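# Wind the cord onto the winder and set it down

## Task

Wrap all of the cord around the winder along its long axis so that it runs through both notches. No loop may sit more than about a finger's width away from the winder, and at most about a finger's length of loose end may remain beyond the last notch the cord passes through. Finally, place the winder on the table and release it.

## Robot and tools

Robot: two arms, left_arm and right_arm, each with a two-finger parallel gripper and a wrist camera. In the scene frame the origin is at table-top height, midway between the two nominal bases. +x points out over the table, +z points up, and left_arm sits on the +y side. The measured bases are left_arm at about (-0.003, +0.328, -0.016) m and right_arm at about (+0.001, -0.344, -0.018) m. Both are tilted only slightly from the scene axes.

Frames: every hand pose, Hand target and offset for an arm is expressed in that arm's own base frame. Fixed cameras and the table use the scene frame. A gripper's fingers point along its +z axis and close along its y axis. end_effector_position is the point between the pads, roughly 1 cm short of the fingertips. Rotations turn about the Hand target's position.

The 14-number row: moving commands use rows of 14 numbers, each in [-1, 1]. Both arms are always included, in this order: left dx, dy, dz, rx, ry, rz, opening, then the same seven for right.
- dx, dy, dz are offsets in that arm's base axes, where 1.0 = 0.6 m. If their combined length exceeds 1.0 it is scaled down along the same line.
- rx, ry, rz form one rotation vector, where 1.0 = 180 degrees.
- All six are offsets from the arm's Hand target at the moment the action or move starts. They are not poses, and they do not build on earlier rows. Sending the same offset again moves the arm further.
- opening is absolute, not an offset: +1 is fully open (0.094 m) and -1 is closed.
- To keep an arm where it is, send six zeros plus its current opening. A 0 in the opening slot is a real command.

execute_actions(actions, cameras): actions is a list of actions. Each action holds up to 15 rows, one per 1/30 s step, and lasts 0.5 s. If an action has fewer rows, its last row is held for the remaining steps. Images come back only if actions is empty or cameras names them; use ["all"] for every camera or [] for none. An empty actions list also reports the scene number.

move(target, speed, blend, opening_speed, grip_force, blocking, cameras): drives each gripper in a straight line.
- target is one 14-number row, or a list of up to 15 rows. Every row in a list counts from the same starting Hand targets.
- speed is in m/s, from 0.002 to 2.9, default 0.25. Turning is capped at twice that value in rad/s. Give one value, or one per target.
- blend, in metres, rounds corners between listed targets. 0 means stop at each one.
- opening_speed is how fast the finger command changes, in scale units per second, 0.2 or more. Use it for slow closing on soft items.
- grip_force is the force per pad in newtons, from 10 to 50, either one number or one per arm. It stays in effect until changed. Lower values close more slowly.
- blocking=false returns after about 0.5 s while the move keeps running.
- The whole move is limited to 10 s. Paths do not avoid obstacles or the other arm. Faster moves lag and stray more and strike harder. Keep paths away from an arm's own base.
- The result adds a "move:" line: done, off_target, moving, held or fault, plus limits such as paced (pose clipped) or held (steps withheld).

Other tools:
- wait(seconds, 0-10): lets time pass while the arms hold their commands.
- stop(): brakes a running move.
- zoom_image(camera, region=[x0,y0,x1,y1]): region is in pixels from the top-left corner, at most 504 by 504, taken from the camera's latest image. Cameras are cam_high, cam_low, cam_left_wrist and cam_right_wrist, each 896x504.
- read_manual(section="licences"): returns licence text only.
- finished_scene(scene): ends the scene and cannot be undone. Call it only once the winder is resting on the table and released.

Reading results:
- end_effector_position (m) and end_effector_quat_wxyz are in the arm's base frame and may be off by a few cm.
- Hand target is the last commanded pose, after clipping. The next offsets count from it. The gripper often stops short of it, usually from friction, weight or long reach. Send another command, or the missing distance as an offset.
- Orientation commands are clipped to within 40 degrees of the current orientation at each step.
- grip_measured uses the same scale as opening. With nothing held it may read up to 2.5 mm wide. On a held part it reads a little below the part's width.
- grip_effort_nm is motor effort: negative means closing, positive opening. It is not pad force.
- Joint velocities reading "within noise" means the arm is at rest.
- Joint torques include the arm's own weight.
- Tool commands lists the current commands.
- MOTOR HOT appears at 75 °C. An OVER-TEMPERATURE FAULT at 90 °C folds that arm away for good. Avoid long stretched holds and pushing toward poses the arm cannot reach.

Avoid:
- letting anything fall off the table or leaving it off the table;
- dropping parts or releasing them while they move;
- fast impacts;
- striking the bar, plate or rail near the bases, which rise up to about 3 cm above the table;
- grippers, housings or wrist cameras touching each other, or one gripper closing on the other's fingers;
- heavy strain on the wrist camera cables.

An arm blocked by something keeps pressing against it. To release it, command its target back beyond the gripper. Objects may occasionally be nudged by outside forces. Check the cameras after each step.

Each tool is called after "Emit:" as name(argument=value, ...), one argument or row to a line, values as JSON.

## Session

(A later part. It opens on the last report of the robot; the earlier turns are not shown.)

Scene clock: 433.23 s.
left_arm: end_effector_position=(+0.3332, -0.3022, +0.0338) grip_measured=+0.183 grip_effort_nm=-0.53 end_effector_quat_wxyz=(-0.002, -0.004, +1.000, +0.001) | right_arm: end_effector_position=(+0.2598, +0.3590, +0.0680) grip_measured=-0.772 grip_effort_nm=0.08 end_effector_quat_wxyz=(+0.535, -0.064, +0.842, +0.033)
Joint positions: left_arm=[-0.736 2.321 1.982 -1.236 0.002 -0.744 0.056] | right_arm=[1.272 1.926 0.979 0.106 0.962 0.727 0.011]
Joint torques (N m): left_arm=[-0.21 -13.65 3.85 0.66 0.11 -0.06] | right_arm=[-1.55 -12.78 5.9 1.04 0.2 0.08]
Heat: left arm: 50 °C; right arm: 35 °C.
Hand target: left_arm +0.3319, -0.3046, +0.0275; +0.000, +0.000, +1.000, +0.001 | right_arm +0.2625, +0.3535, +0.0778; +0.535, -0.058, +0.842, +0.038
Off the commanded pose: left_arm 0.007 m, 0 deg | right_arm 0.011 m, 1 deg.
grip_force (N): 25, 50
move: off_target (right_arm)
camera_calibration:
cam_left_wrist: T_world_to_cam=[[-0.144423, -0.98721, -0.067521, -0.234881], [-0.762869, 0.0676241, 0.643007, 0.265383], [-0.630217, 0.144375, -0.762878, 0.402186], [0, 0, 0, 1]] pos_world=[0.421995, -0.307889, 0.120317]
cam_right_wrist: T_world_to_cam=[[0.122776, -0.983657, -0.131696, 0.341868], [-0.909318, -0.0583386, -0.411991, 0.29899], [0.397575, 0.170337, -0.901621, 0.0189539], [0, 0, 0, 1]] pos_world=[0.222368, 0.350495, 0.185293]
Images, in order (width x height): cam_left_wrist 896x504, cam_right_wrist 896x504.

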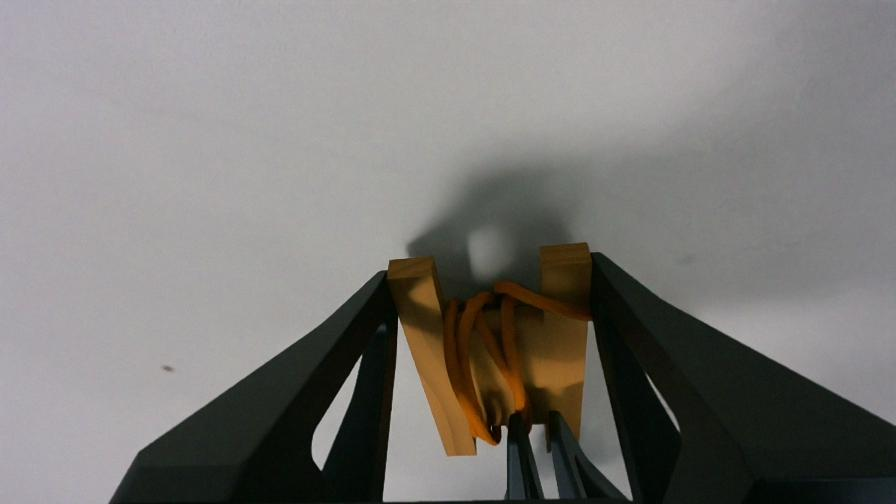

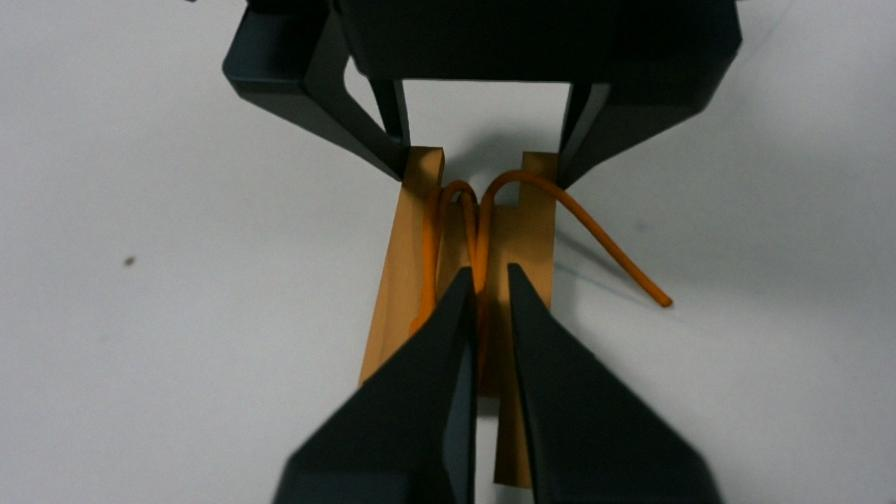

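Emit:
execute_actions(
  actions=[],
  cameras=["all"],
)

Scene clock: 435.10 s.
left_arm: end_effector_position=(+0.3332, -0.3022, +0.0338) grip_measured=+0.183 grip_effort_nm=-0.53 end_effector_quat_wxyz=(-0.002, -0.004, +1.000, +0.001) | right_arm: end_effector_position=(+0.2598, +0.3590, +0.0680) grip_measured=-0.772 grip_effort_nm=0.09 end_effector_quat_wxyz=(+0.535, -0.064, +0.842, +0.033)
Joint positions: left_arm=[-0.736 2.321 1.982 -1.236 0.002 -0.744 0.056] | right_arm=[1.272 1.926 0.979 0.106 0.962 0.727 0.011]
Joint velocities: within noise
Joint torques (N m): left_arm=[-0.18 -13.59 3.86 0.66 0.11 -0.05] | right_arm=[-1.55 -12.78 5.89 1.03 0.2 0.09]
Heat: left arm: 50 °C; right arm: 35 °C.
Hand target: left_arm +0.3319, -0.3046, +0.0275; +0.000, +0.000, +1.000, +0.001 | right_arm +0.2625, +0.3535, +0.0778; +0.535, -0.058, +0.842, +0.038
Tool commands: left_gripper/opening=+0.12 right_gripper/opening=-0.77
Off the commanded pose: left_arm 0.007 m, 0 deg | right_arm 0.011 m, 1 deg.
grip_force (N): 25, 50
camera_calibration:
cam_left_wrist: T_world_to_cam=[[-0.144423, -0.98721, -0.067521, -0.234881], [-0.762869, 0.0676241, 0.643007, 0.265383], [-0.630217, 0.144375, -0.762878, 0.402186], [0, 0, 0, 1]] pos_world=[0.421995, -0.307889, 0.120317]
cam_right_wrist: T_world_to_cam=[[0.122776, -0.983657, -0.131696, 0.341868], [-0.909318, -0.0583386, -0.411991, 0.29899], [0.397575, 0.170337, -0.901621, 0.0189539], [0, 0, 0, 1]] pos_world=[0.222368, 0.350495, 0.185293]

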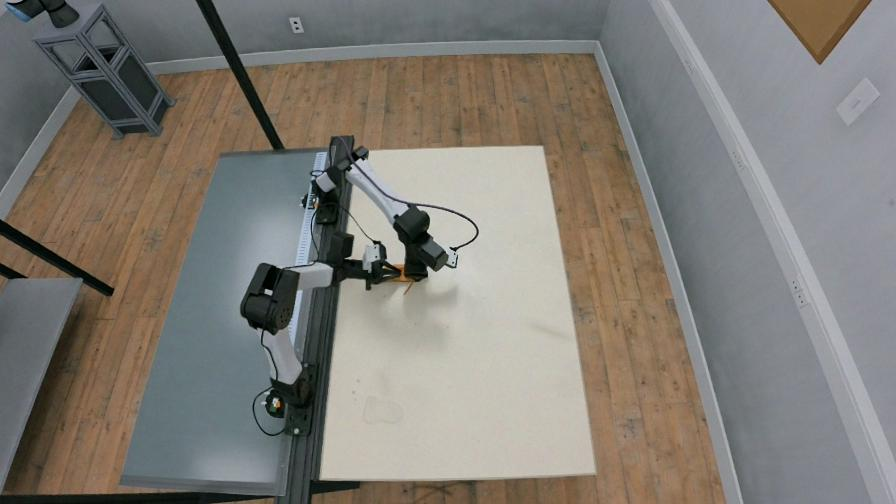

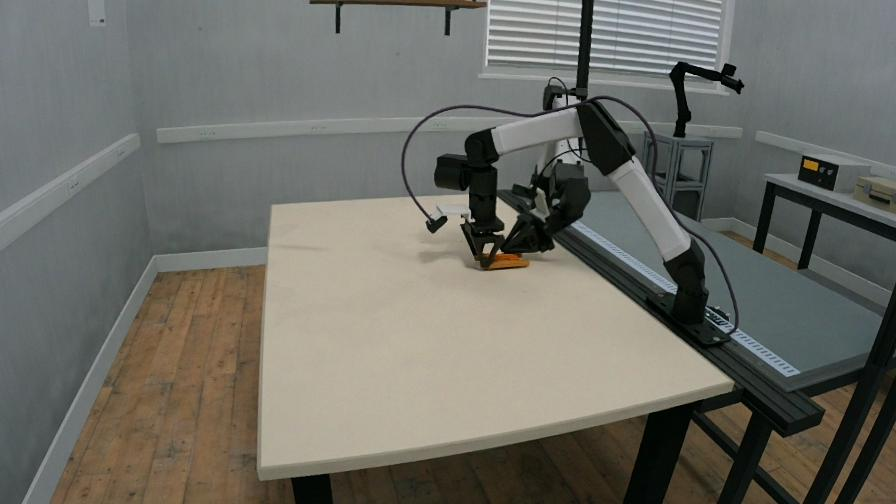

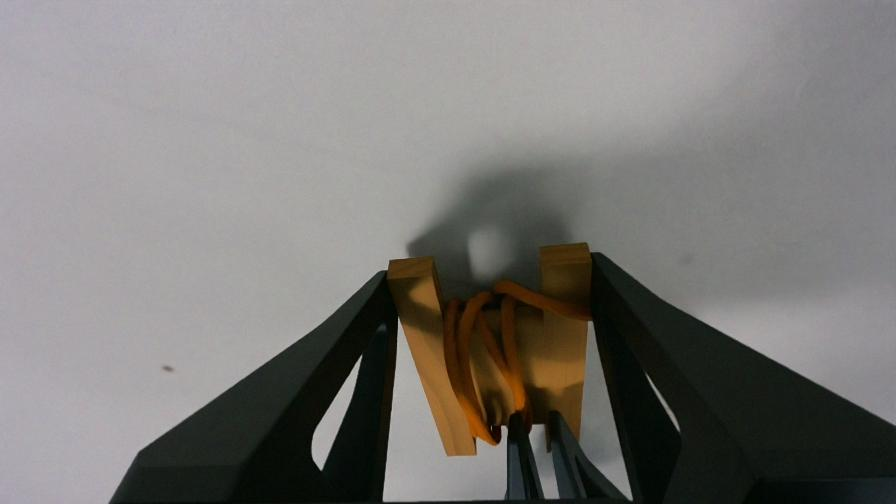

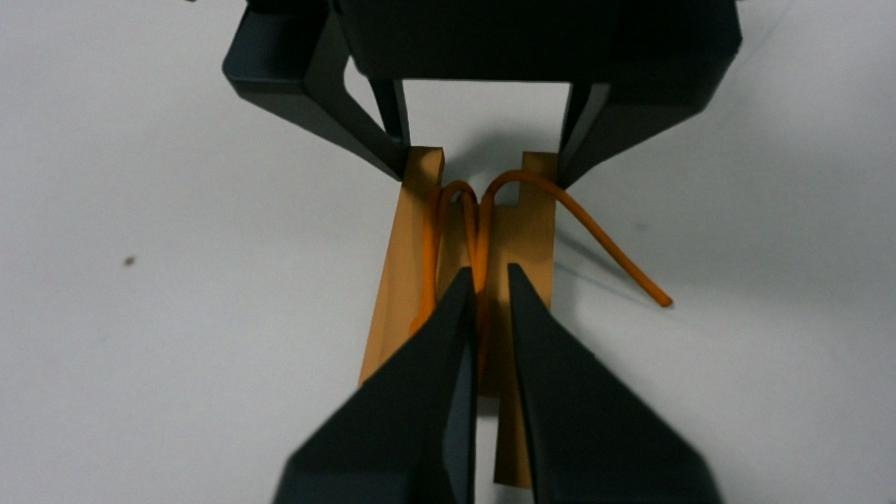

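Emit:
zoom_image(
  camera="cam_right_wrist",
  region=[330, 120, 710, 500],
)

Emit:
zoom_image(
  camera="cam_left_wrist",
  region=[360, 220, 640, 500],
)

Emit:
zoom_image(
  camera="cam_high",
  region=[340, 220, 480, 310],
)

Emit:
zoom_image(
  camera="cam_low",
  region=[430, 170, 600, 290],
)

Scaled by 1.326 from the camera's 896x504 image, which has a finer 1280x720 frame.

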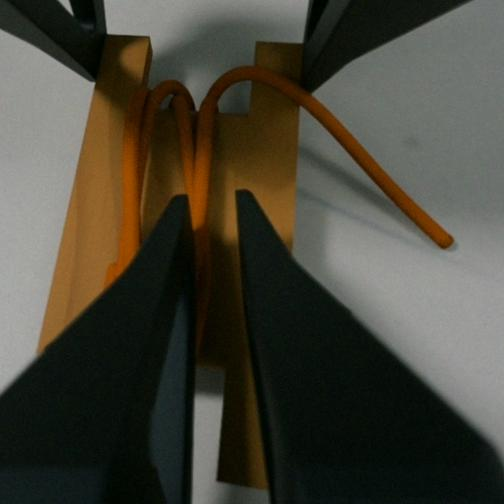

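Scaled by 1.800 from the camera's 896x504 image, which has a finer 1280x720 frame.

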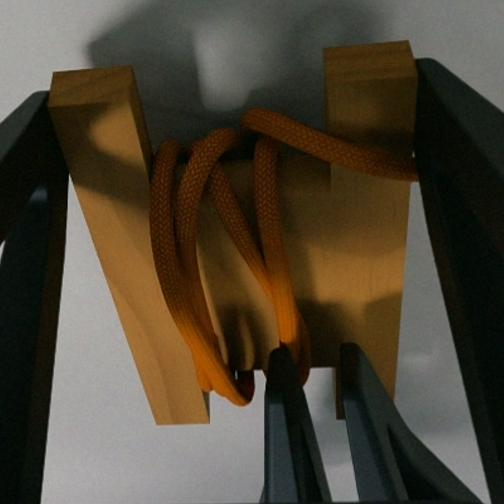

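Scaled by 3.600 from the camera's 896x504 image, which has a finer 1280x720 frame.

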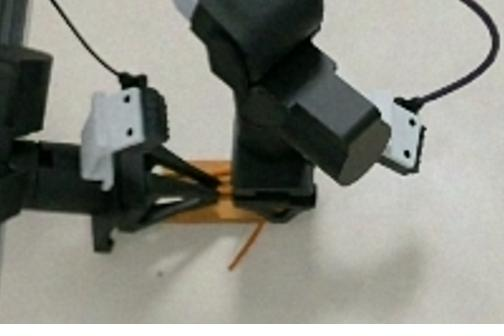

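Scaled by 2.965 from the camera's 896x504 image, which has a finer 1280x720 frame.

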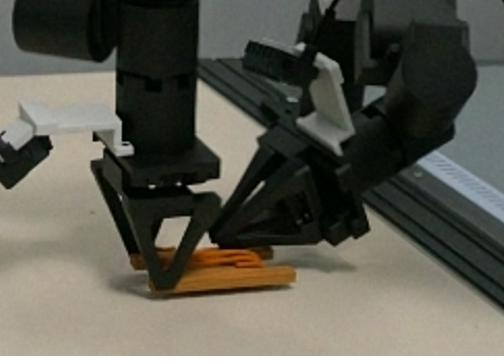

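Emit:
move(
  target=[
    [0,0,0,0,0,0,0.12,-0.09,-0.012,0.0425,0,0,0,-0.77],
    [0,0,0,0,0,0,0.12,-0.17,-0.012,0.1,0,0,0,-0.77],
  ],
  speed=0.15,
  blend=[0.01,0],
  cameras=["cam_right_wrist","cam_left_wrist"],
)

Scene clock: 466.77 s.
left_arm: end_effector_position=(+0.3332, -0.3022, +0.0338) grip_measured=+0.183 grip_effort_nm=-0.53 end_effector_quat_wxyz=(-0.002, -0.004, +1.000, +0.001) | right_arm: end_effector_position=(+0.1595, +0.3391, +0.1212) grip_measured=-0.772 grip_effort_nm=0.09 end_effector_quat_wxyz=(+0.526, -0.074, +0.847, +0.021)
Joint positions: left_arm=[-0.736 2.321 1.982 -1.236 0.002 -0.744 0.056] | right_arm=[1.555 1.756 1.096 -0.631 1.088 1.212 0.011]
Joint torques (N m): left_arm=[-0.24 -13.59 3.82 0.66 0.12 -0.06] | right_arm=[-0.16 -9.01 11.38 0.47 0.63 0.23]
Heat: left arm: 53 °C; right arm: 39 °C.
Hand target: left_arm +0.3319, -0.3046, +0.0275; +0.000, +0.000, +1.000, +0.001 | right_arm +0.1605, +0.3463, +0.1376; +0.535, -0.058, +0.842, +0.038
Off the commanded pose: left_arm 0.007 m, 0 deg | right_arm 0.018 m, 3 deg.
grip_force (N): 25, 50
move: off_target (right_arm)
camera_calibration:
cam_left_wrist: T_world_to_cam=[[-0.144423, -0.98721, -0.067521, -0.234881], [-0.762869, 0.0676241, 0.643007, 0.265383], [-0.630217, 0.144375, -0.762878, 0.402186], [0, 0, 0, 1]] pos_world=[0.421995, -0.307889, 0.120317]
cam_right_wrist: T_world_to_cam=[[0.124858, -0.986816, -0.102976, 0.338904], [-0.916315, -0.0748866, -0.393395, 0.233068], [0.380497, 0.143477, -0.913584, 0.123533], [0, 0, 0, 1]] pos_world=[0.124245, 0.334166, 0.239444]
Images, in order (width x height): cam_left_wrist 896x504, cam_right_wrist 896x504.

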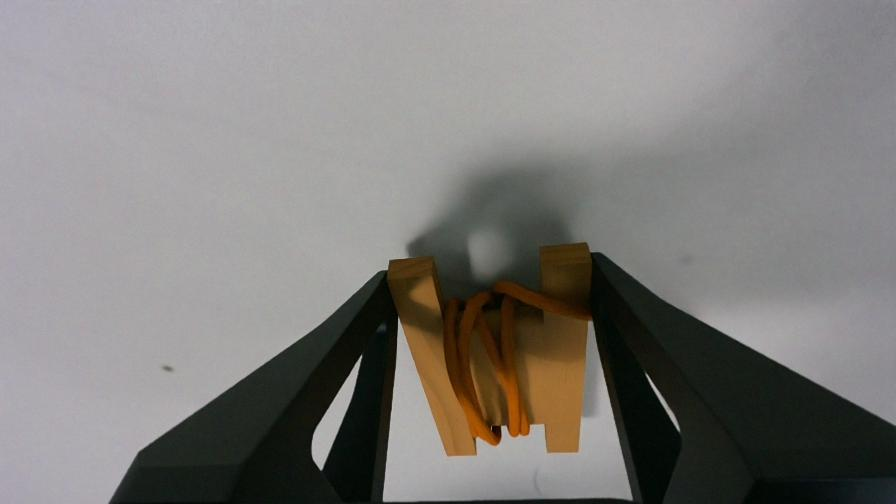

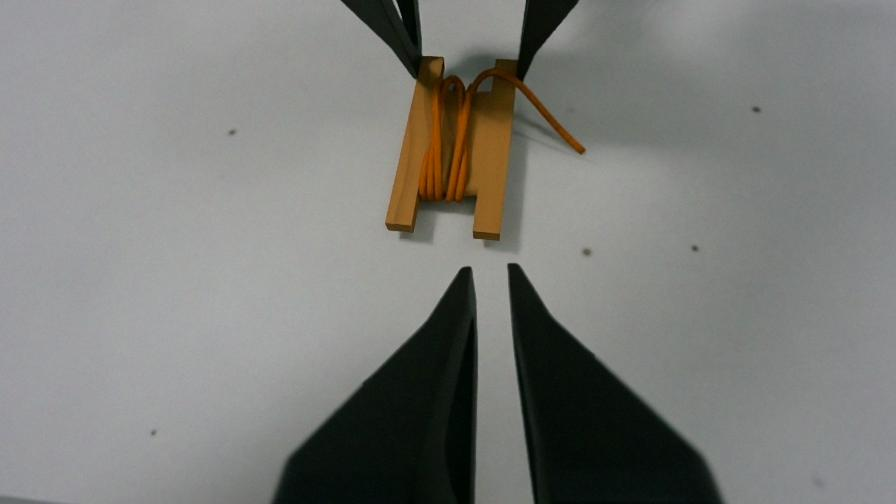

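Emit:
zoom_image(
  camera="cam_right_wrist",
  region=[370, 40, 600, 260],
)

Emit:
zoom_image(
  camera="cam_left_wrist",
  region=[420, 270, 620, 470],
)

Scaled by 2.191 from the camera's 896x504 image, which has a finer 1280x720 frame.

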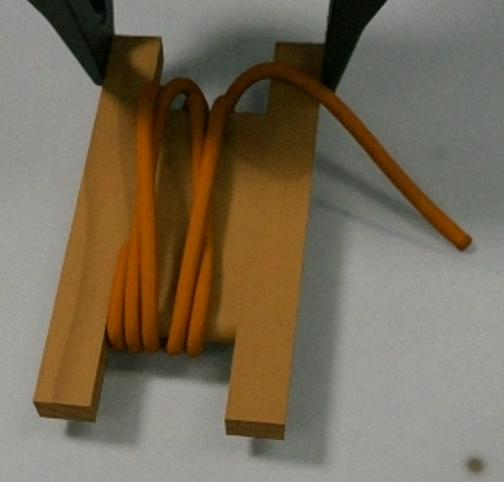

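Scaled by 2.520 from the camera's 896x504 image, which has a finer 1280x720 frame.

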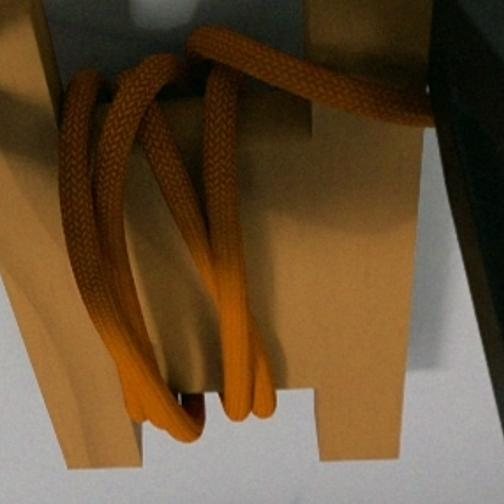

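Emit:
move(
  target=[0,0,0.1,0,0,0,0.12,0,0,0,0,0,0,-0.6],
  speed=0.1,
  cameras=["cam_right_wrist","cam_left_wrist"],
)

Scene clock: 480.57 s.
left_arm: end_effector_position=(+0.3297, -0.2990, +0.0795) grip_measured=+0.183 grip_effort_nm=-0.53 end_effector_quat_wxyz=(-0.010, -0.004, +1.000, +0.008) | right_arm: end_effector_position=(+0.1596, +0.3389, +0.1212) grip_measured=-0.602 grip_effort_nm=0.08 end_effector_quat_wxyz=(+0.526, -0.074, +0.847, +0.021)
Joint positions: left_arm=[-0.736 2.321 2.163 -1.438 0.002 -0.744 0.056] | right_arm=[1.555 1.756 1.096 -0.633 1.089 1.213 0.019]
Joint torques (N m): left_arm=[-0.21 -13.89 8.08 0.31 0.12 -0.06] | right_arm=[-0.13 -9.01 11.4 0.47 0.63 0.23]
Heat: left arm: 53 °C; right arm: 40 °C.
Hand target: left_arm +0.3319, -0.3046, +0.0875; +0.000, +0.000, +1.000, +0.001 | right_arm +0.1605, +0.3463, +0.1377; +0.535, -0.058, +0.842, +0.038
Off the commanded pose: left_arm 0.010 m, 1 deg | right_arm 0.018 m, 3 deg.
grip_force (N): 25, 50
move: off_target (right_arm)
camera_calibration:
cam_left_wrist: T_world_to_cam=[[-0.145519, -0.986204, -0.0789051, -0.22758], [-0.752926, 0.0586528, 0.655487, 0.226301], [-0.641816, 0.154795, -0.751073, 0.440325], [0, 0, 0, 1]] pos_world=[0.419878, -0.305874, 0.164422]
cam_right_wrist: T_world_to_cam=[[0.12425, -0.986947, -0.102453, 0.338799], [-0.916277, -0.0744982, -0.393557, 0.232965], [0.380788, 0.142775, -0.913573, 0.123742], [0, 0, 0, 1]] pos_world=[0.124246, 0.334065, 0.239444]
Images, in order (width x height): cam_left_wrist 896x504, cam_right_wrist 896x504.

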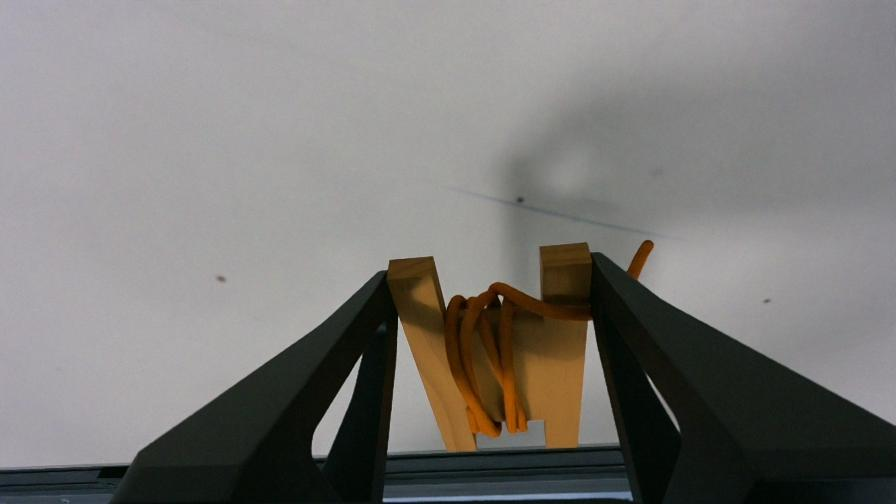

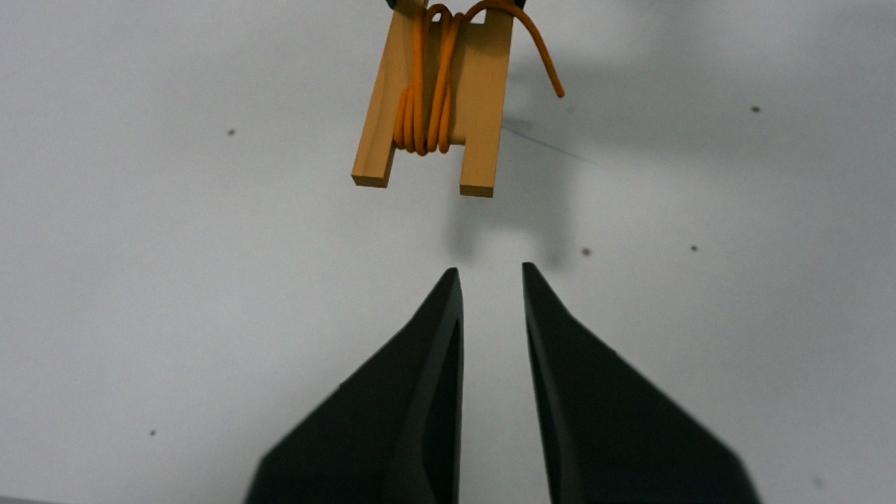

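Emit:
move(
  target=[0,0,0,0,0,0,0.12, 0.012,0.02,0,-0.4664,-0.1627,0.1394,-0.6],
  speed=0.35,
  grip_force=[25,50],
  cameras=["cam_right_wrist","cam_high","cam_left_wrist"],
)

Scene clock: 491.47 s.
left_arm: end_effector_position=(+0.3296, -0.2990, +0.0795) grip_measured=+0.183 grip_effort_nm=-0.53 end_effector_quat_wxyz=(-0.010, -0.004, +1.000, +0.008) | right_arm: end_effector_position=(+0.1672, +0.3604, +0.1308) grip_measured=-0.602 grip_effort_nm=0.08 end_effector_quat_wxyz=(-0.507, +0.569, -0.471, +0.444)
Joint positions: left_arm=[-0.736 2.321 2.163 -1.438 0.002 -0.744 0.056] | right_arm=[1.582 1.856 0.814 0.488 1.396 -1.051 0.019]
Joint torques (N m): left_arm=[-0.21 -13.91 8.08 0.28 0.12 -0.06] | right_arm=[-0.57 -11.1 5.45 1.35 0.11 0.16]
Heat: left arm: 54 °C; right arm: 40 °C.
Hand target: left_arm +0.3319, -0.3046, +0.0875; +0.000, +0.000, +1.000, +0.000 | right_arm +0.1678, +0.3583, +0.1377; -0.517, +0.565, -0.474, +0.434
Off the commanded pose: left_arm 0.010 m, 1 deg | right_arm 0.007 m, 2 deg.
grip_force (N): 25, 50
move: done
camera_calibration:
cam_left_wrist: T_world_to_cam=[[-0.145596, -0.986179, -0.0790788, -0.227526], [-0.752744, 0.0585533, 0.655704, 0.226083], [-0.642011, 0.154994, -0.750866, 0.440369], [0, 0, 0, 1]] pos_world=[0.419778, -0.305874, 0.164422]
cam_right_wrist: T_world_to_cam=[[0.151461, -0.089107, 0.984439, -0.110178], [-0.518868, -0.854851, 0.00245342, 0.408361], [0.84133, -0.511165, -0.175712, 0.188659], [0, 0, 0, 1]] pos_world=[0.0698492, 0.435706, 0.140611]
Images, in order (width x height): cam_high 896x504, cam_left_wrist 896x504, cam_right_wrist 896x504.

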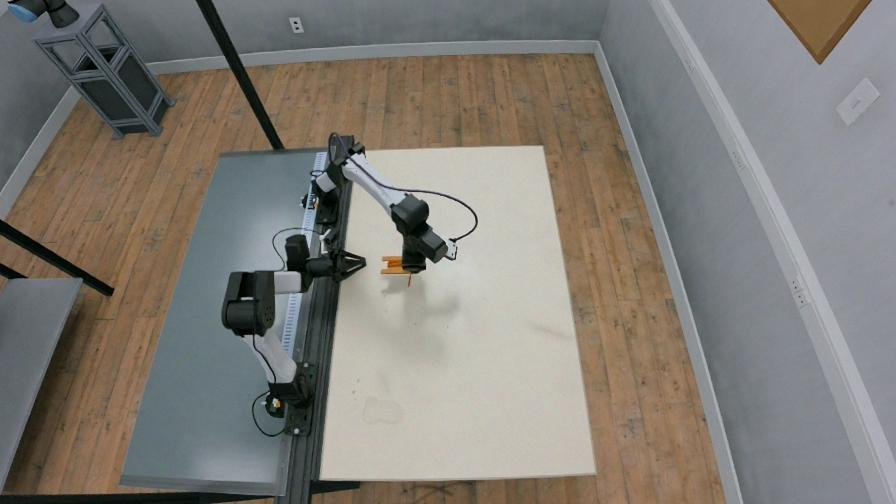

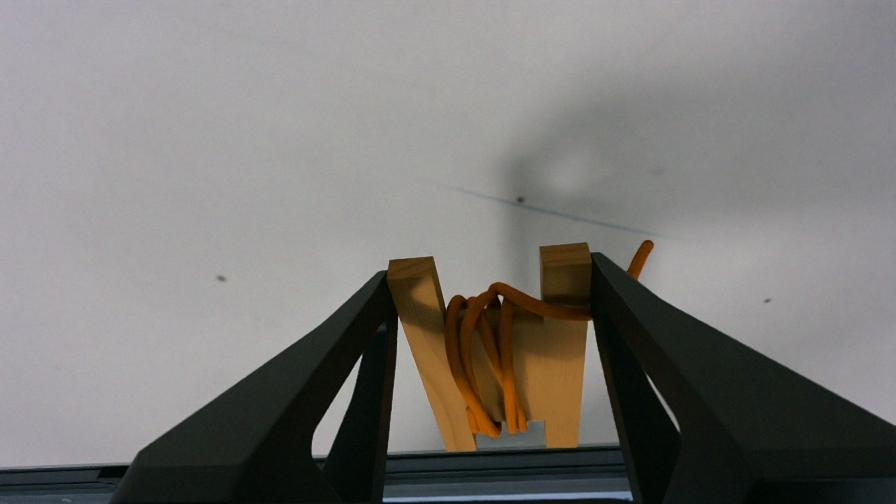

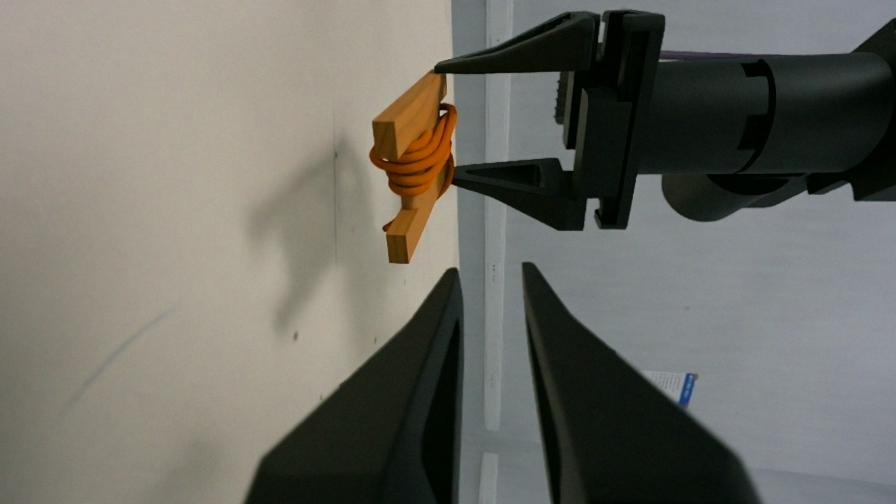

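Emit:
zoom_image(
  camera="cam_right_wrist",
  region=[340, 50, 560, 280],
)

Scaled by 2.191 from the camera's 896x504 image, which has a finer 1280x720 frame.

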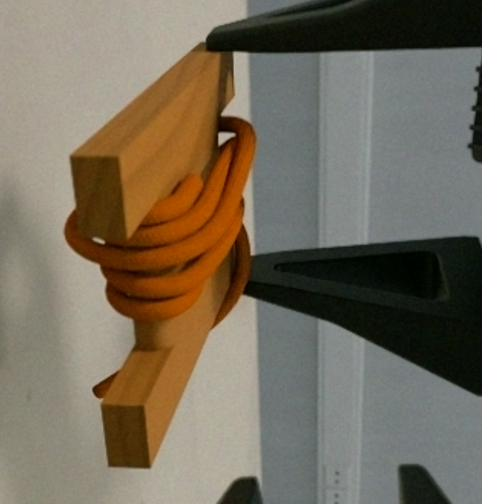

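Emit:
move(
  target=[0,0,0,0,0,0,0.12, 0.0537,0.0128,-0.0678,0.0027,-0.0164,0,-0.6],
  speed=0.15,
  cameras=["cam_right_wrist"],
)

Emit:
zoom_image(
  camera="cam_right_wrist",
  region=[330, 40, 630, 340],
)

Scene clock: 496.13 s.
left_arm: end_effector_position=(+0.3296, -0.2990, +0.0795) grip_measured=+0.183 grip_effort_nm=-0.53 end_effector_quat_wxyz=(-0.010, -0.004, +1.000, +0.008) | right_arm: end_effector_position=(+0.1972, +0.3690, +0.1024) grip_measured=-0.602 grip_effort_nm=0.09 end_effector_quat_wxyz=(+0.533, -0.548, +0.466, -0.445)
Joint positions: left_arm=[-0.736 2.321 2.163 -1.438 0.002 -0.744 0.056] | right_arm=[1.495 2.089 0.757 1.189 1.321 -1.423 0.019]
Joint torques (N m): left_arm=[-0.2 -13.89 8.08 0.29 0.12 -0.06] | right_arm=[-1.21 -7.72 4.11 1.5 -0.12 0.15]
Heat: left arm: 55 °C; right arm: 40 °C.
Hand target: left_arm +0.3319, -0.3046, +0.0875; +0.000, +0.000, +1.000, +0.000 | right_arm +0.2000, +0.3659, +0.0970; +0.532, -0.551, +0.463, -0.447
Off the commanded pose: left_arm 0.010 m, 1 deg | right_arm 0.007 m, 1 deg.
grip_force (N): 25, 50
move: done
camera_calibration:
cam_right_wrist: T_world_to_cam=[[0.103555, -0.132603, 0.985745, -0.0606679], [-0.510237, -0.857811, -0.0617914, 0.437244], [0.853777, -0.496565, -0.15649, 0.152933], [0, 0, 0, 1]] pos_world=[0.0988102, 0.442969, 0.110753]
Images, in order (width x height): cam_right_wrist 896x504.

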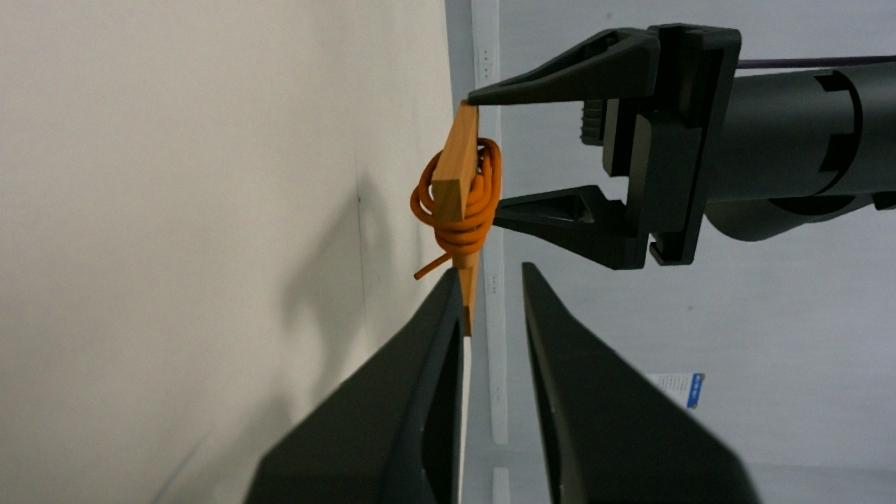

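Scaled by 1.680 from the camera's 896x504 image, which has a finer 1280x720 frame.

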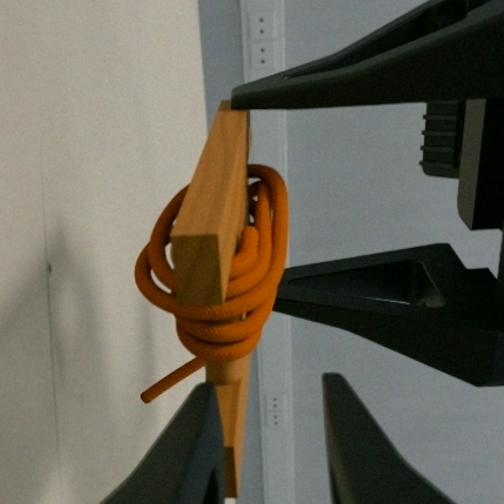

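Emit:
move(
  target=[
    [0,0,0,0,0,0,0.12, 0,0,-0.0167,0,0,0,-0.45],
    [0,0,0,0,0,0,0.12, 0.0233,0,-0.0167,0,0,0,-0.45],
  ],
  speed=0.1,
  blend=[0.003,0],
  cameras=["cam_right_wrist"],
)

Emit:
zoom_image(
  camera="cam_right_wrist",
  region=[350, 100, 610, 360],
)

Scene clock: 498.67 s.
left_arm: end_effector_position=(+0.3296, -0.2990, +0.0795) grip_measured=+0.183 grip_effort_nm=-0.53 end_effector_quat_wxyz=(-0.010, -0.004, +1.000, +0.008) | right_arm: end_effector_position=(+0.2115, +0.3675, +0.0907) grip_measured=-0.452 grip_effort_nm=0.09 end_effector_quat_wxyz=(+0.531, -0.550, +0.464, -0.447)
Joint positions: left_arm=[-0.736 2.321 2.163 -1.438 0.002 -0.744 0.056] | right_arm=[1.453 2.139 0.757 1.255 1.28 -1.446 0.026]
Joint torques (N m): left_arm=[-0.23 -13.9 8.05 0.28 0.11 -0.07] | right_arm=[-1.2 -7.86 4.45 1.54 -0.13 0.15]
Heat: left arm: 55 °C; right arm: 40 °C.
Hand target: left_arm +0.3319, -0.3046, +0.0875; +0.000, +0.000, +1.000, +0.000 | right_arm +0.2139, +0.3659, +0.0870; +0.532, -0.551, +0.463, -0.447
Off the commanded pose: left_arm 0.010 m, 1 deg | right_arm 0.005 m, 0 deg.
grip_force (N): 25, 50
move: done
camera_calibration:
cam_right_wrist: T_world_to_cam=[[0.103532, -0.125588, 0.986665, -0.053485], [-0.510867, -0.857861, -0.0555869, 0.442145], [0.853403, -0.4983, -0.152975, 0.138627], [0, 0, 0, 1]] pos_world=[0.11311, 0.44166, 0.0985558]
Images, in order (width x height): cam_right_wrist 896x504.

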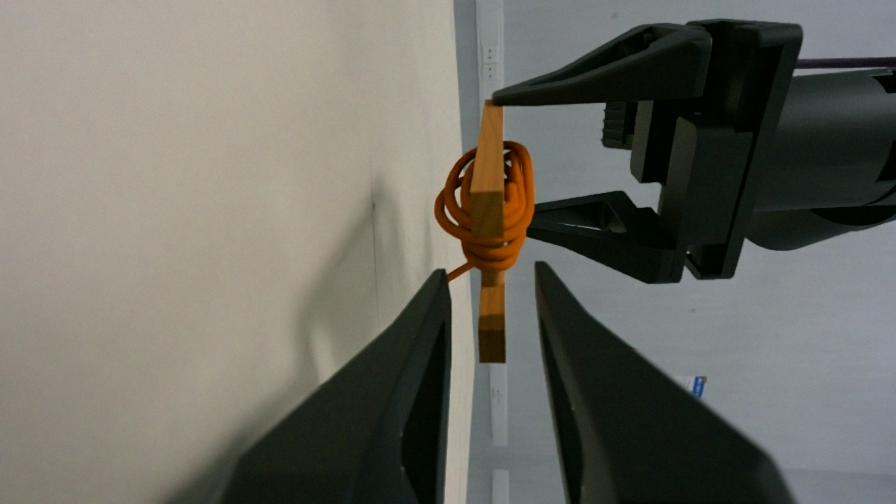

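Scaled by 1.938 from the camera's 896x504 image, which has a finer 1280x720 frame.

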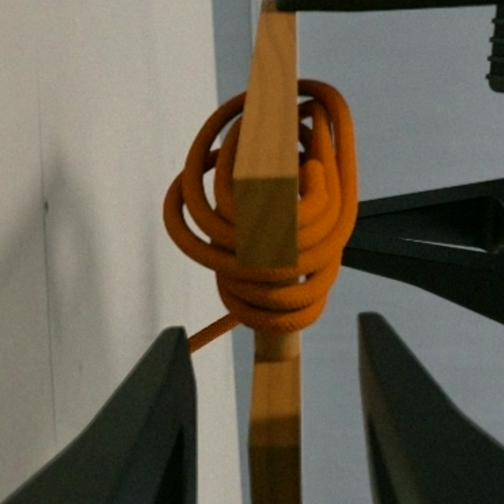

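Emit:
move(
  target=[0,0,0,0,0,0,0.12, 0.0242,0.002,0.0015,0,0,0,-0.45],
  speed=0.06,
  cameras=["cam_right_wrist","cam_left_wrist"],
)

Emit:
zoom_image(
  camera="cam_right_wrist",
  region=[360, 110, 620, 370],
)

Scene clock: 499.97 s.
left_arm: end_effector_position=(+0.3296, -0.2990, +0.0795) grip_measured=+0.183 grip_effort_nm=-0.53 end_effector_quat_wxyz=(-0.010, -0.004, +1.000, +0.008) | right_arm: end_effector_position=(+0.2250, +0.3657, +0.0882) grip_measured=-0.452 grip_effort_nm=0.09 end_effector_quat_wxyz=(+0.527, -0.554, +0.461, -0.449)
Joint positions: left_arm=[-0.736 2.321 2.163 -1.438 0.002 -0.744 0.056] | right_arm=[1.412 2.148 0.757 1.265 1.239 -1.464 0.026]
Joint torques (N m): left_arm=[-0.24 -13.91 8.06 0.27 0.13 -0.07] | right_arm=[-1.29 -7.92 5.85 1.57 -0.12 0.14]
Heat: left arm: 55 °C; right arm: 39 °C.
Hand target: left_arm +0.3319, -0.3046, +0.0875; +0.000, +0.000, +1.000, +0.000 | right_arm +0.2285, +0.3671, +0.0878; +0.532, -0.551, +0.463, -0.447
Off the commanded pose: left_arm 0.010 m, 1 deg | right_arm 0.004 m, 1 deg.
grip_force (N): 25, 50
move: done
camera_calibration:
cam_left_wrist: T_world_to_cam=[[-0.145596, -0.986179, -0.0790788, -0.227526], [-0.752744, 0.0585533, 0.655704, 0.226083], [-0.642011, 0.154994, -0.750866, 0.440369], [0, 0, 0, 1]] pos_world=[0.419778, -0.305874, 0.164422]
cam_right_wrist: T_world_to_cam=[[0.10553, -0.111299, 0.988168, -0.0584391], [-0.510004, -0.859131, -0.0423005, 0.44648], [0.853674, -0.499505, -0.147427, 0.125652], [0, 0, 0, 1]] pos_world=[0.126608, 0.439845, 0.0951585]
Images, in order (width x height): cam_left_wrist 896x504, cam_right_wrist 896x504.

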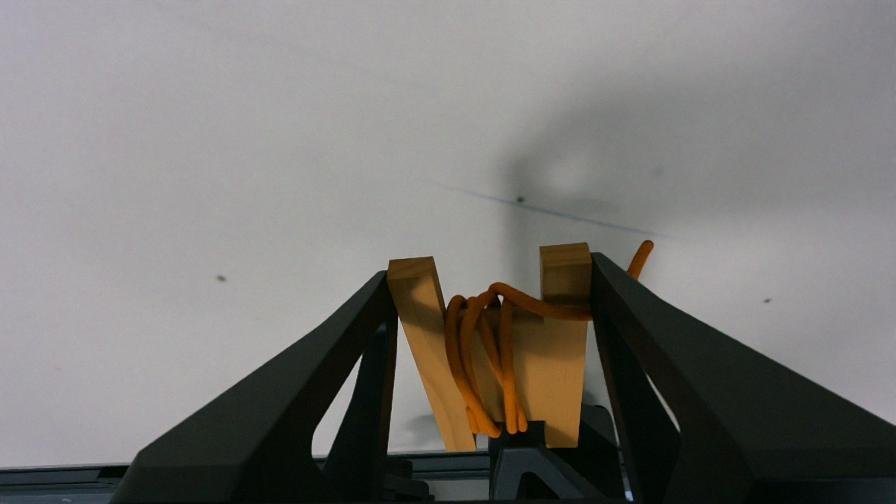

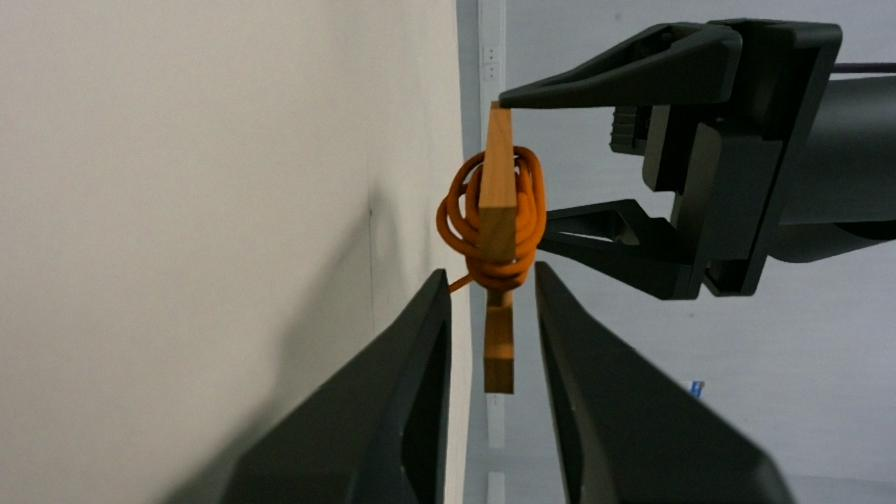

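Scaled by 1.938 from the camera's 896x504 image, which has a finer 1280x720 frame.

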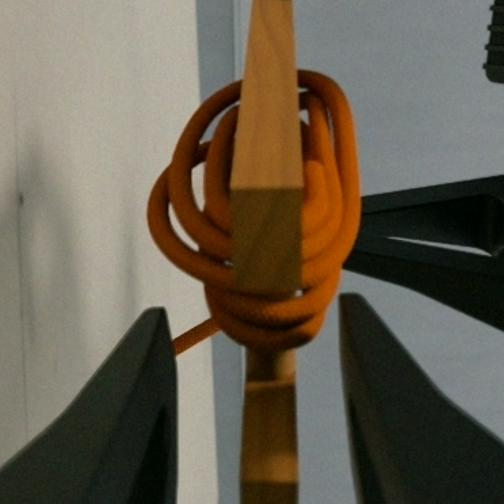

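Emit:
move(
  target=[0,0,0,0,0,0,0.12, 0,0.008,0.009,0,0,0,-0.45],
  speed=0.06,
  cameras=["cam_right_wrist"],
)

Emit:
zoom_image(
  camera="cam_right_wrist",
  region=[360, 110, 620, 370],
)

Scene clock: 501.13 s.
left_arm: end_effector_position=(+0.3296, -0.2990, +0.0795) grip_measured=+0.183 grip_effort_nm=-0.53 end_effector_quat_wxyz=(-0.010, -0.004, +1.000, +0.008) | right_arm: end_effector_position=(+0.2250, +0.3657, +0.0876) grip_measured=-0.452 grip_effort_nm=0.09 end_effector_quat_wxyz=(+0.525, -0.556, +0.460, -0.450)
Joint positions: left_arm=[-0.736 2.321 2.163 -1.438 0.002 -0.744 0.056] | right_arm=[1.412 2.148 0.757 1.26 1.238 -1.466 0.026]
Joint torques (N m): left_arm=[-0.21 -13.87 8.05 0.28 0.12 -0.06] | right_arm=[-1.05 -9.1 7.77 1.35 -0.11 0.15]
Heat: left arm: 55 °C; right arm: 39 °C.
Hand target: left_arm +0.3319, -0.3046, +0.0875; +0.000, +0.000, +1.000, +0.000 | right_arm +0.2285, +0.3719, +0.0932; +0.532, -0.551, +0.463, -0.447
Off the commanded pose: left_arm 0.010 m, 1 deg | right_arm 0.009 m, 1 deg.
grip_force (N): 25, 50
move: done
camera_calibration:
cam_right_wrist: T_world_to_cam=[[0.105991, -0.104609, 0.988849, -0.0604094], [-0.509604, -0.859642, -0.0363174, 0.445988], [0.853855, -0.500073, -0.144424, 0.125516], [0, 0, 0, 1]] pos_world=[0.126508, 0.439838, 0.0940604]
Images, in order (width x height): cam_right_wrist 896x504.

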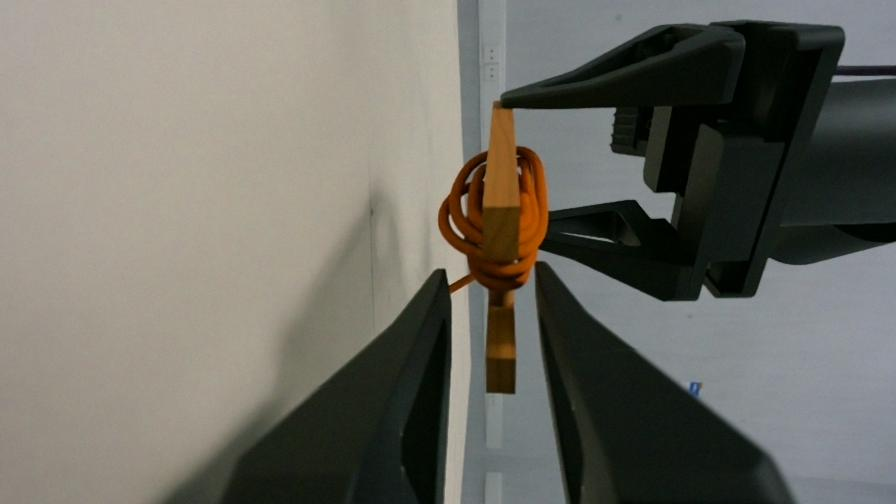

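Scaled by 1.938 from the camera's 896x504 image, which has a finer 1280x720 frame.

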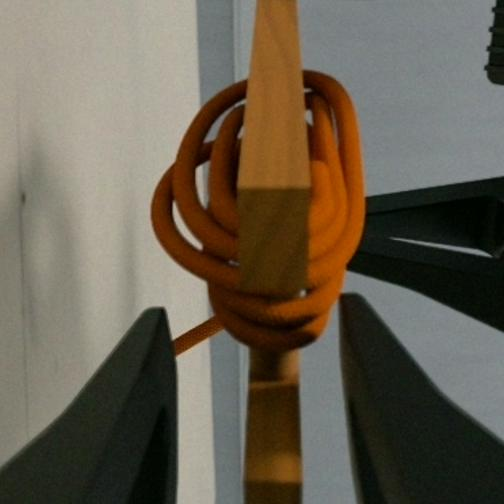

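Emit:
move(
  target=[0,0,0,0,0,0,0.12, 0,0.01,0.012,0,0,0,-0.45],
  speed=0.06,
)

Scene clock: 502.33 s.
left_arm: end_effector_position=(+0.3296, -0.2990, +0.0795) grip_measured=+0.183 grip_effort_nm=-0.53 end_effector_quat_wxyz=(-0.010, -0.004, +1.000, +0.008) | right_arm: end_effector_position=(+0.2259, +0.3711, +0.0881) grip_measured=-0.452 grip_effort_nm=0.09 end_effector_quat_wxyz=(+0.520, -0.562, +0.457, -0.454)
Joint positions: left_arm=[-0.736 2.321 2.163 -1.438 0.002 -0.744 0.056] | right_arm=[1.412 2.148 0.782 1.219 1.238 -1.467 0.026]
Joint torques (N m): left_arm=[-0.21 -13.91 8.09 0.28 0.13 -0.05] | right_arm=[-0.76 -10.82 7.95 1.34 -0.07 0.17]
Heat: left arm: 55 °C; right arm: 39 °C.
Hand target: left_arm +0.3319, -0.3046, +0.0875; +0.000, +0.000, +1.000, +0.000 | right_arm +0.2285, +0.3779, +0.1005; +0.532, -0.551, +0.463, -0.447
Off the commanded pose: left_arm 0.010 m, 1 deg | right_arm 0.014 m, 2 deg.
grip_force (N): 25, 50
move: off_target (right_arm)

Emit:
move(
  target=[0,0,0,0,0,0,0.12, 0,-0.006,0.009,0,0,0,-0.45],
  speed=0.06,
)

Scene clock: 503.37 s.
left_arm: end_effector_position=(+0.3296, -0.2990, +0.0795) grip_measured=+0.183 grip_effort_nm=-0.53 end_effector_quat_wxyz=(-0.010, -0.004, +1.000, +0.008) | right_arm: end_effector_position=(+0.2258, +0.3709, +0.0870) grip_measured=-0.452 grip_effort_nm=0.09 end_effector_quat_wxyz=(-0.517, +0.564, -0.455, +0.455)
Joint positions: left_arm=[-0.736 2.321 2.163 -1.438 0.002 -0.744 0.056] | right_arm=[1.412 2.148 0.782 1.21 1.238 -1.468 0.026]
Joint torques (N m): left_arm=[-0.23 -13.89 8.06 0.28 0.12 -0.06] | right_arm=[-0.95 -13.31 6.39 1.34 -0.09 0.15]
Heat: left arm: 55 °C; right arm: 40 °C.
Hand target: left_arm +0.3319, -0.3046, +0.0875; +0.000, +0.000, +1.000, +0.000 | right_arm +0.2285, +0.3743, +0.1059; -0.532, +0.551, -0.463, +0.447
Off the commanded pose: left_arm 0.010 m, 1 deg | right_arm 0.019 m, 3 deg.
grip_force (N): 25, 50
move: off_target (right_arm)

Emit:
move(
  target=[0,0,0,0,0,0,0.12, 0,0,0.008,0,0,0,-0.45],
  speed=0.06,
)

Scene clock: 504.57 s.
left_arm: end_effector_position=(+0.3296, -0.2990, +0.0795) grip_measured=+0.183 grip_effort_nm=-0.53 end_effector_quat_wxyz=(-0.010, -0.004, +1.000, +0.008) | right_arm: end_effector_position=(+0.2259, +0.3710, +0.0930) grip_measured=-0.452 grip_effort_nm=0.09 end_effector_quat_wxyz=(-0.518, +0.564, -0.455, +0.455)
Joint positions: left_arm=[-0.736 2.321 2.163 -1.438 0.002 -0.744 0.056] | right_arm=[1.412 2.125 0.782 1.191 1.238 -1.47 0.026]
Joint torques (N m): left_arm=[-0.21 -13.89 8.08 0.28 0.12 -0.06] | right_arm=[-0.94 -12.94 6.63 1.34 -0.09 0.17]
Heat: left arm: 55 °C; right arm: 40 °C.
Hand target: left_arm +0.3319, -0.3046, +0.0875; +0.000, +0.000, +1.000, +0.000 | right_arm +0.2285, +0.3743, +0.1107; -0.532, +0.551, -0.463, +0.447
Off the commanded pose: left_arm 0.010 m, 1 deg | right_arm 0.018 m, 3 deg.
grip_force (N): 25, 50
move: off_target (right_arm)

Emit:
move(
  target=[0,0,0,0,0,0,0.12, 0,0,0,0,0,0,-0.78],
  speed=0.06,
  opening_speed=0.4,
  cameras=["cam_right_wrist"],
)

Emit:
zoom_image(
  camera="cam_right_wrist",
  region=[360, 110, 620, 370],
)

Scene clock: 505.83 s.
left_arm: end_effector_position=(+0.3300, -0.2990, +0.0794) grip_measured=+0.183 grip_effort_nm=-0.53 end_effector_quat_wxyz=(-0.009, -0.003, +1.000, +0.008) | right_arm: end_effector_position=(+0.2258, +0.3711, +0.0923) grip_measured=-0.774 grip_effort_nm=-0.30 end_effector_quat_wxyz=(-0.515, +0.566, -0.453, +0.456)
Joint positions: left_arm=[-0.736 2.321 2.163 -1.437 0 -0.742 0.056] | right_arm=[1.412 2.124 0.782 1.182 1.237 -1.47 0.011]
Joint torques (N m): left_arm=[-0.23 -13.9 8.06 0.28 0.13 -0.08] | right_arm=[-0.95 -12.86 6.63 1.4 -0.07 0.18]
Heat: left arm: 55 °C; right arm: 40 °C.
Hand target: left_arm +0.3319, -0.3046, +0.0875; +0.000, +0.000, +1.000, +0.001 | right_arm +0.2285, +0.3743, +0.1107; -0.532, +0.551, -0.463, +0.447
Off the commanded pose: left_arm 0.010 m, 1 deg | right_arm 0.019 m, 3 deg.
grip_force (N): 25, 50
move: off_target (right_arm)
camera_calibration:
cam_right_wrist: T_world_to_cam=[[0.110181, -0.0717071, 0.991321, -0.0780234], [-0.508595, -0.860986, -0.00575117, 0.448701], [0.853927, -0.503548, -0.131334, 0.128232], [0, 0, 0, 1]] pos_world=[0.127304, 0.445302, 0.096768]
Images, in order (width x height): cam_right_wrist 896x504.

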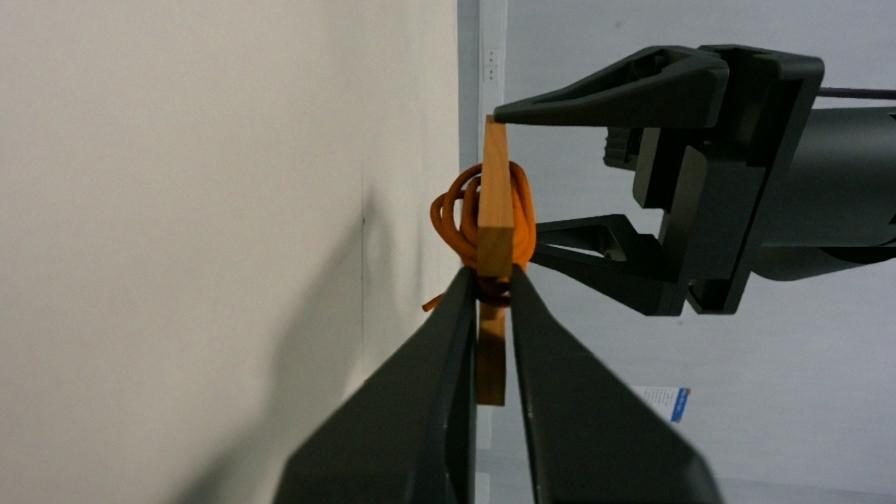

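Scaled by 1.938 from the camera's 896x504 image, which has a finer 1280x720 frame.

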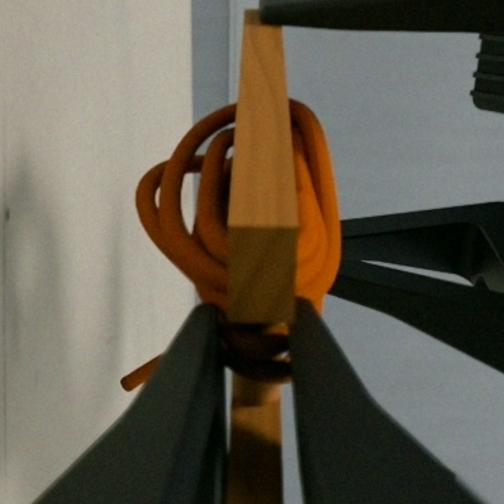

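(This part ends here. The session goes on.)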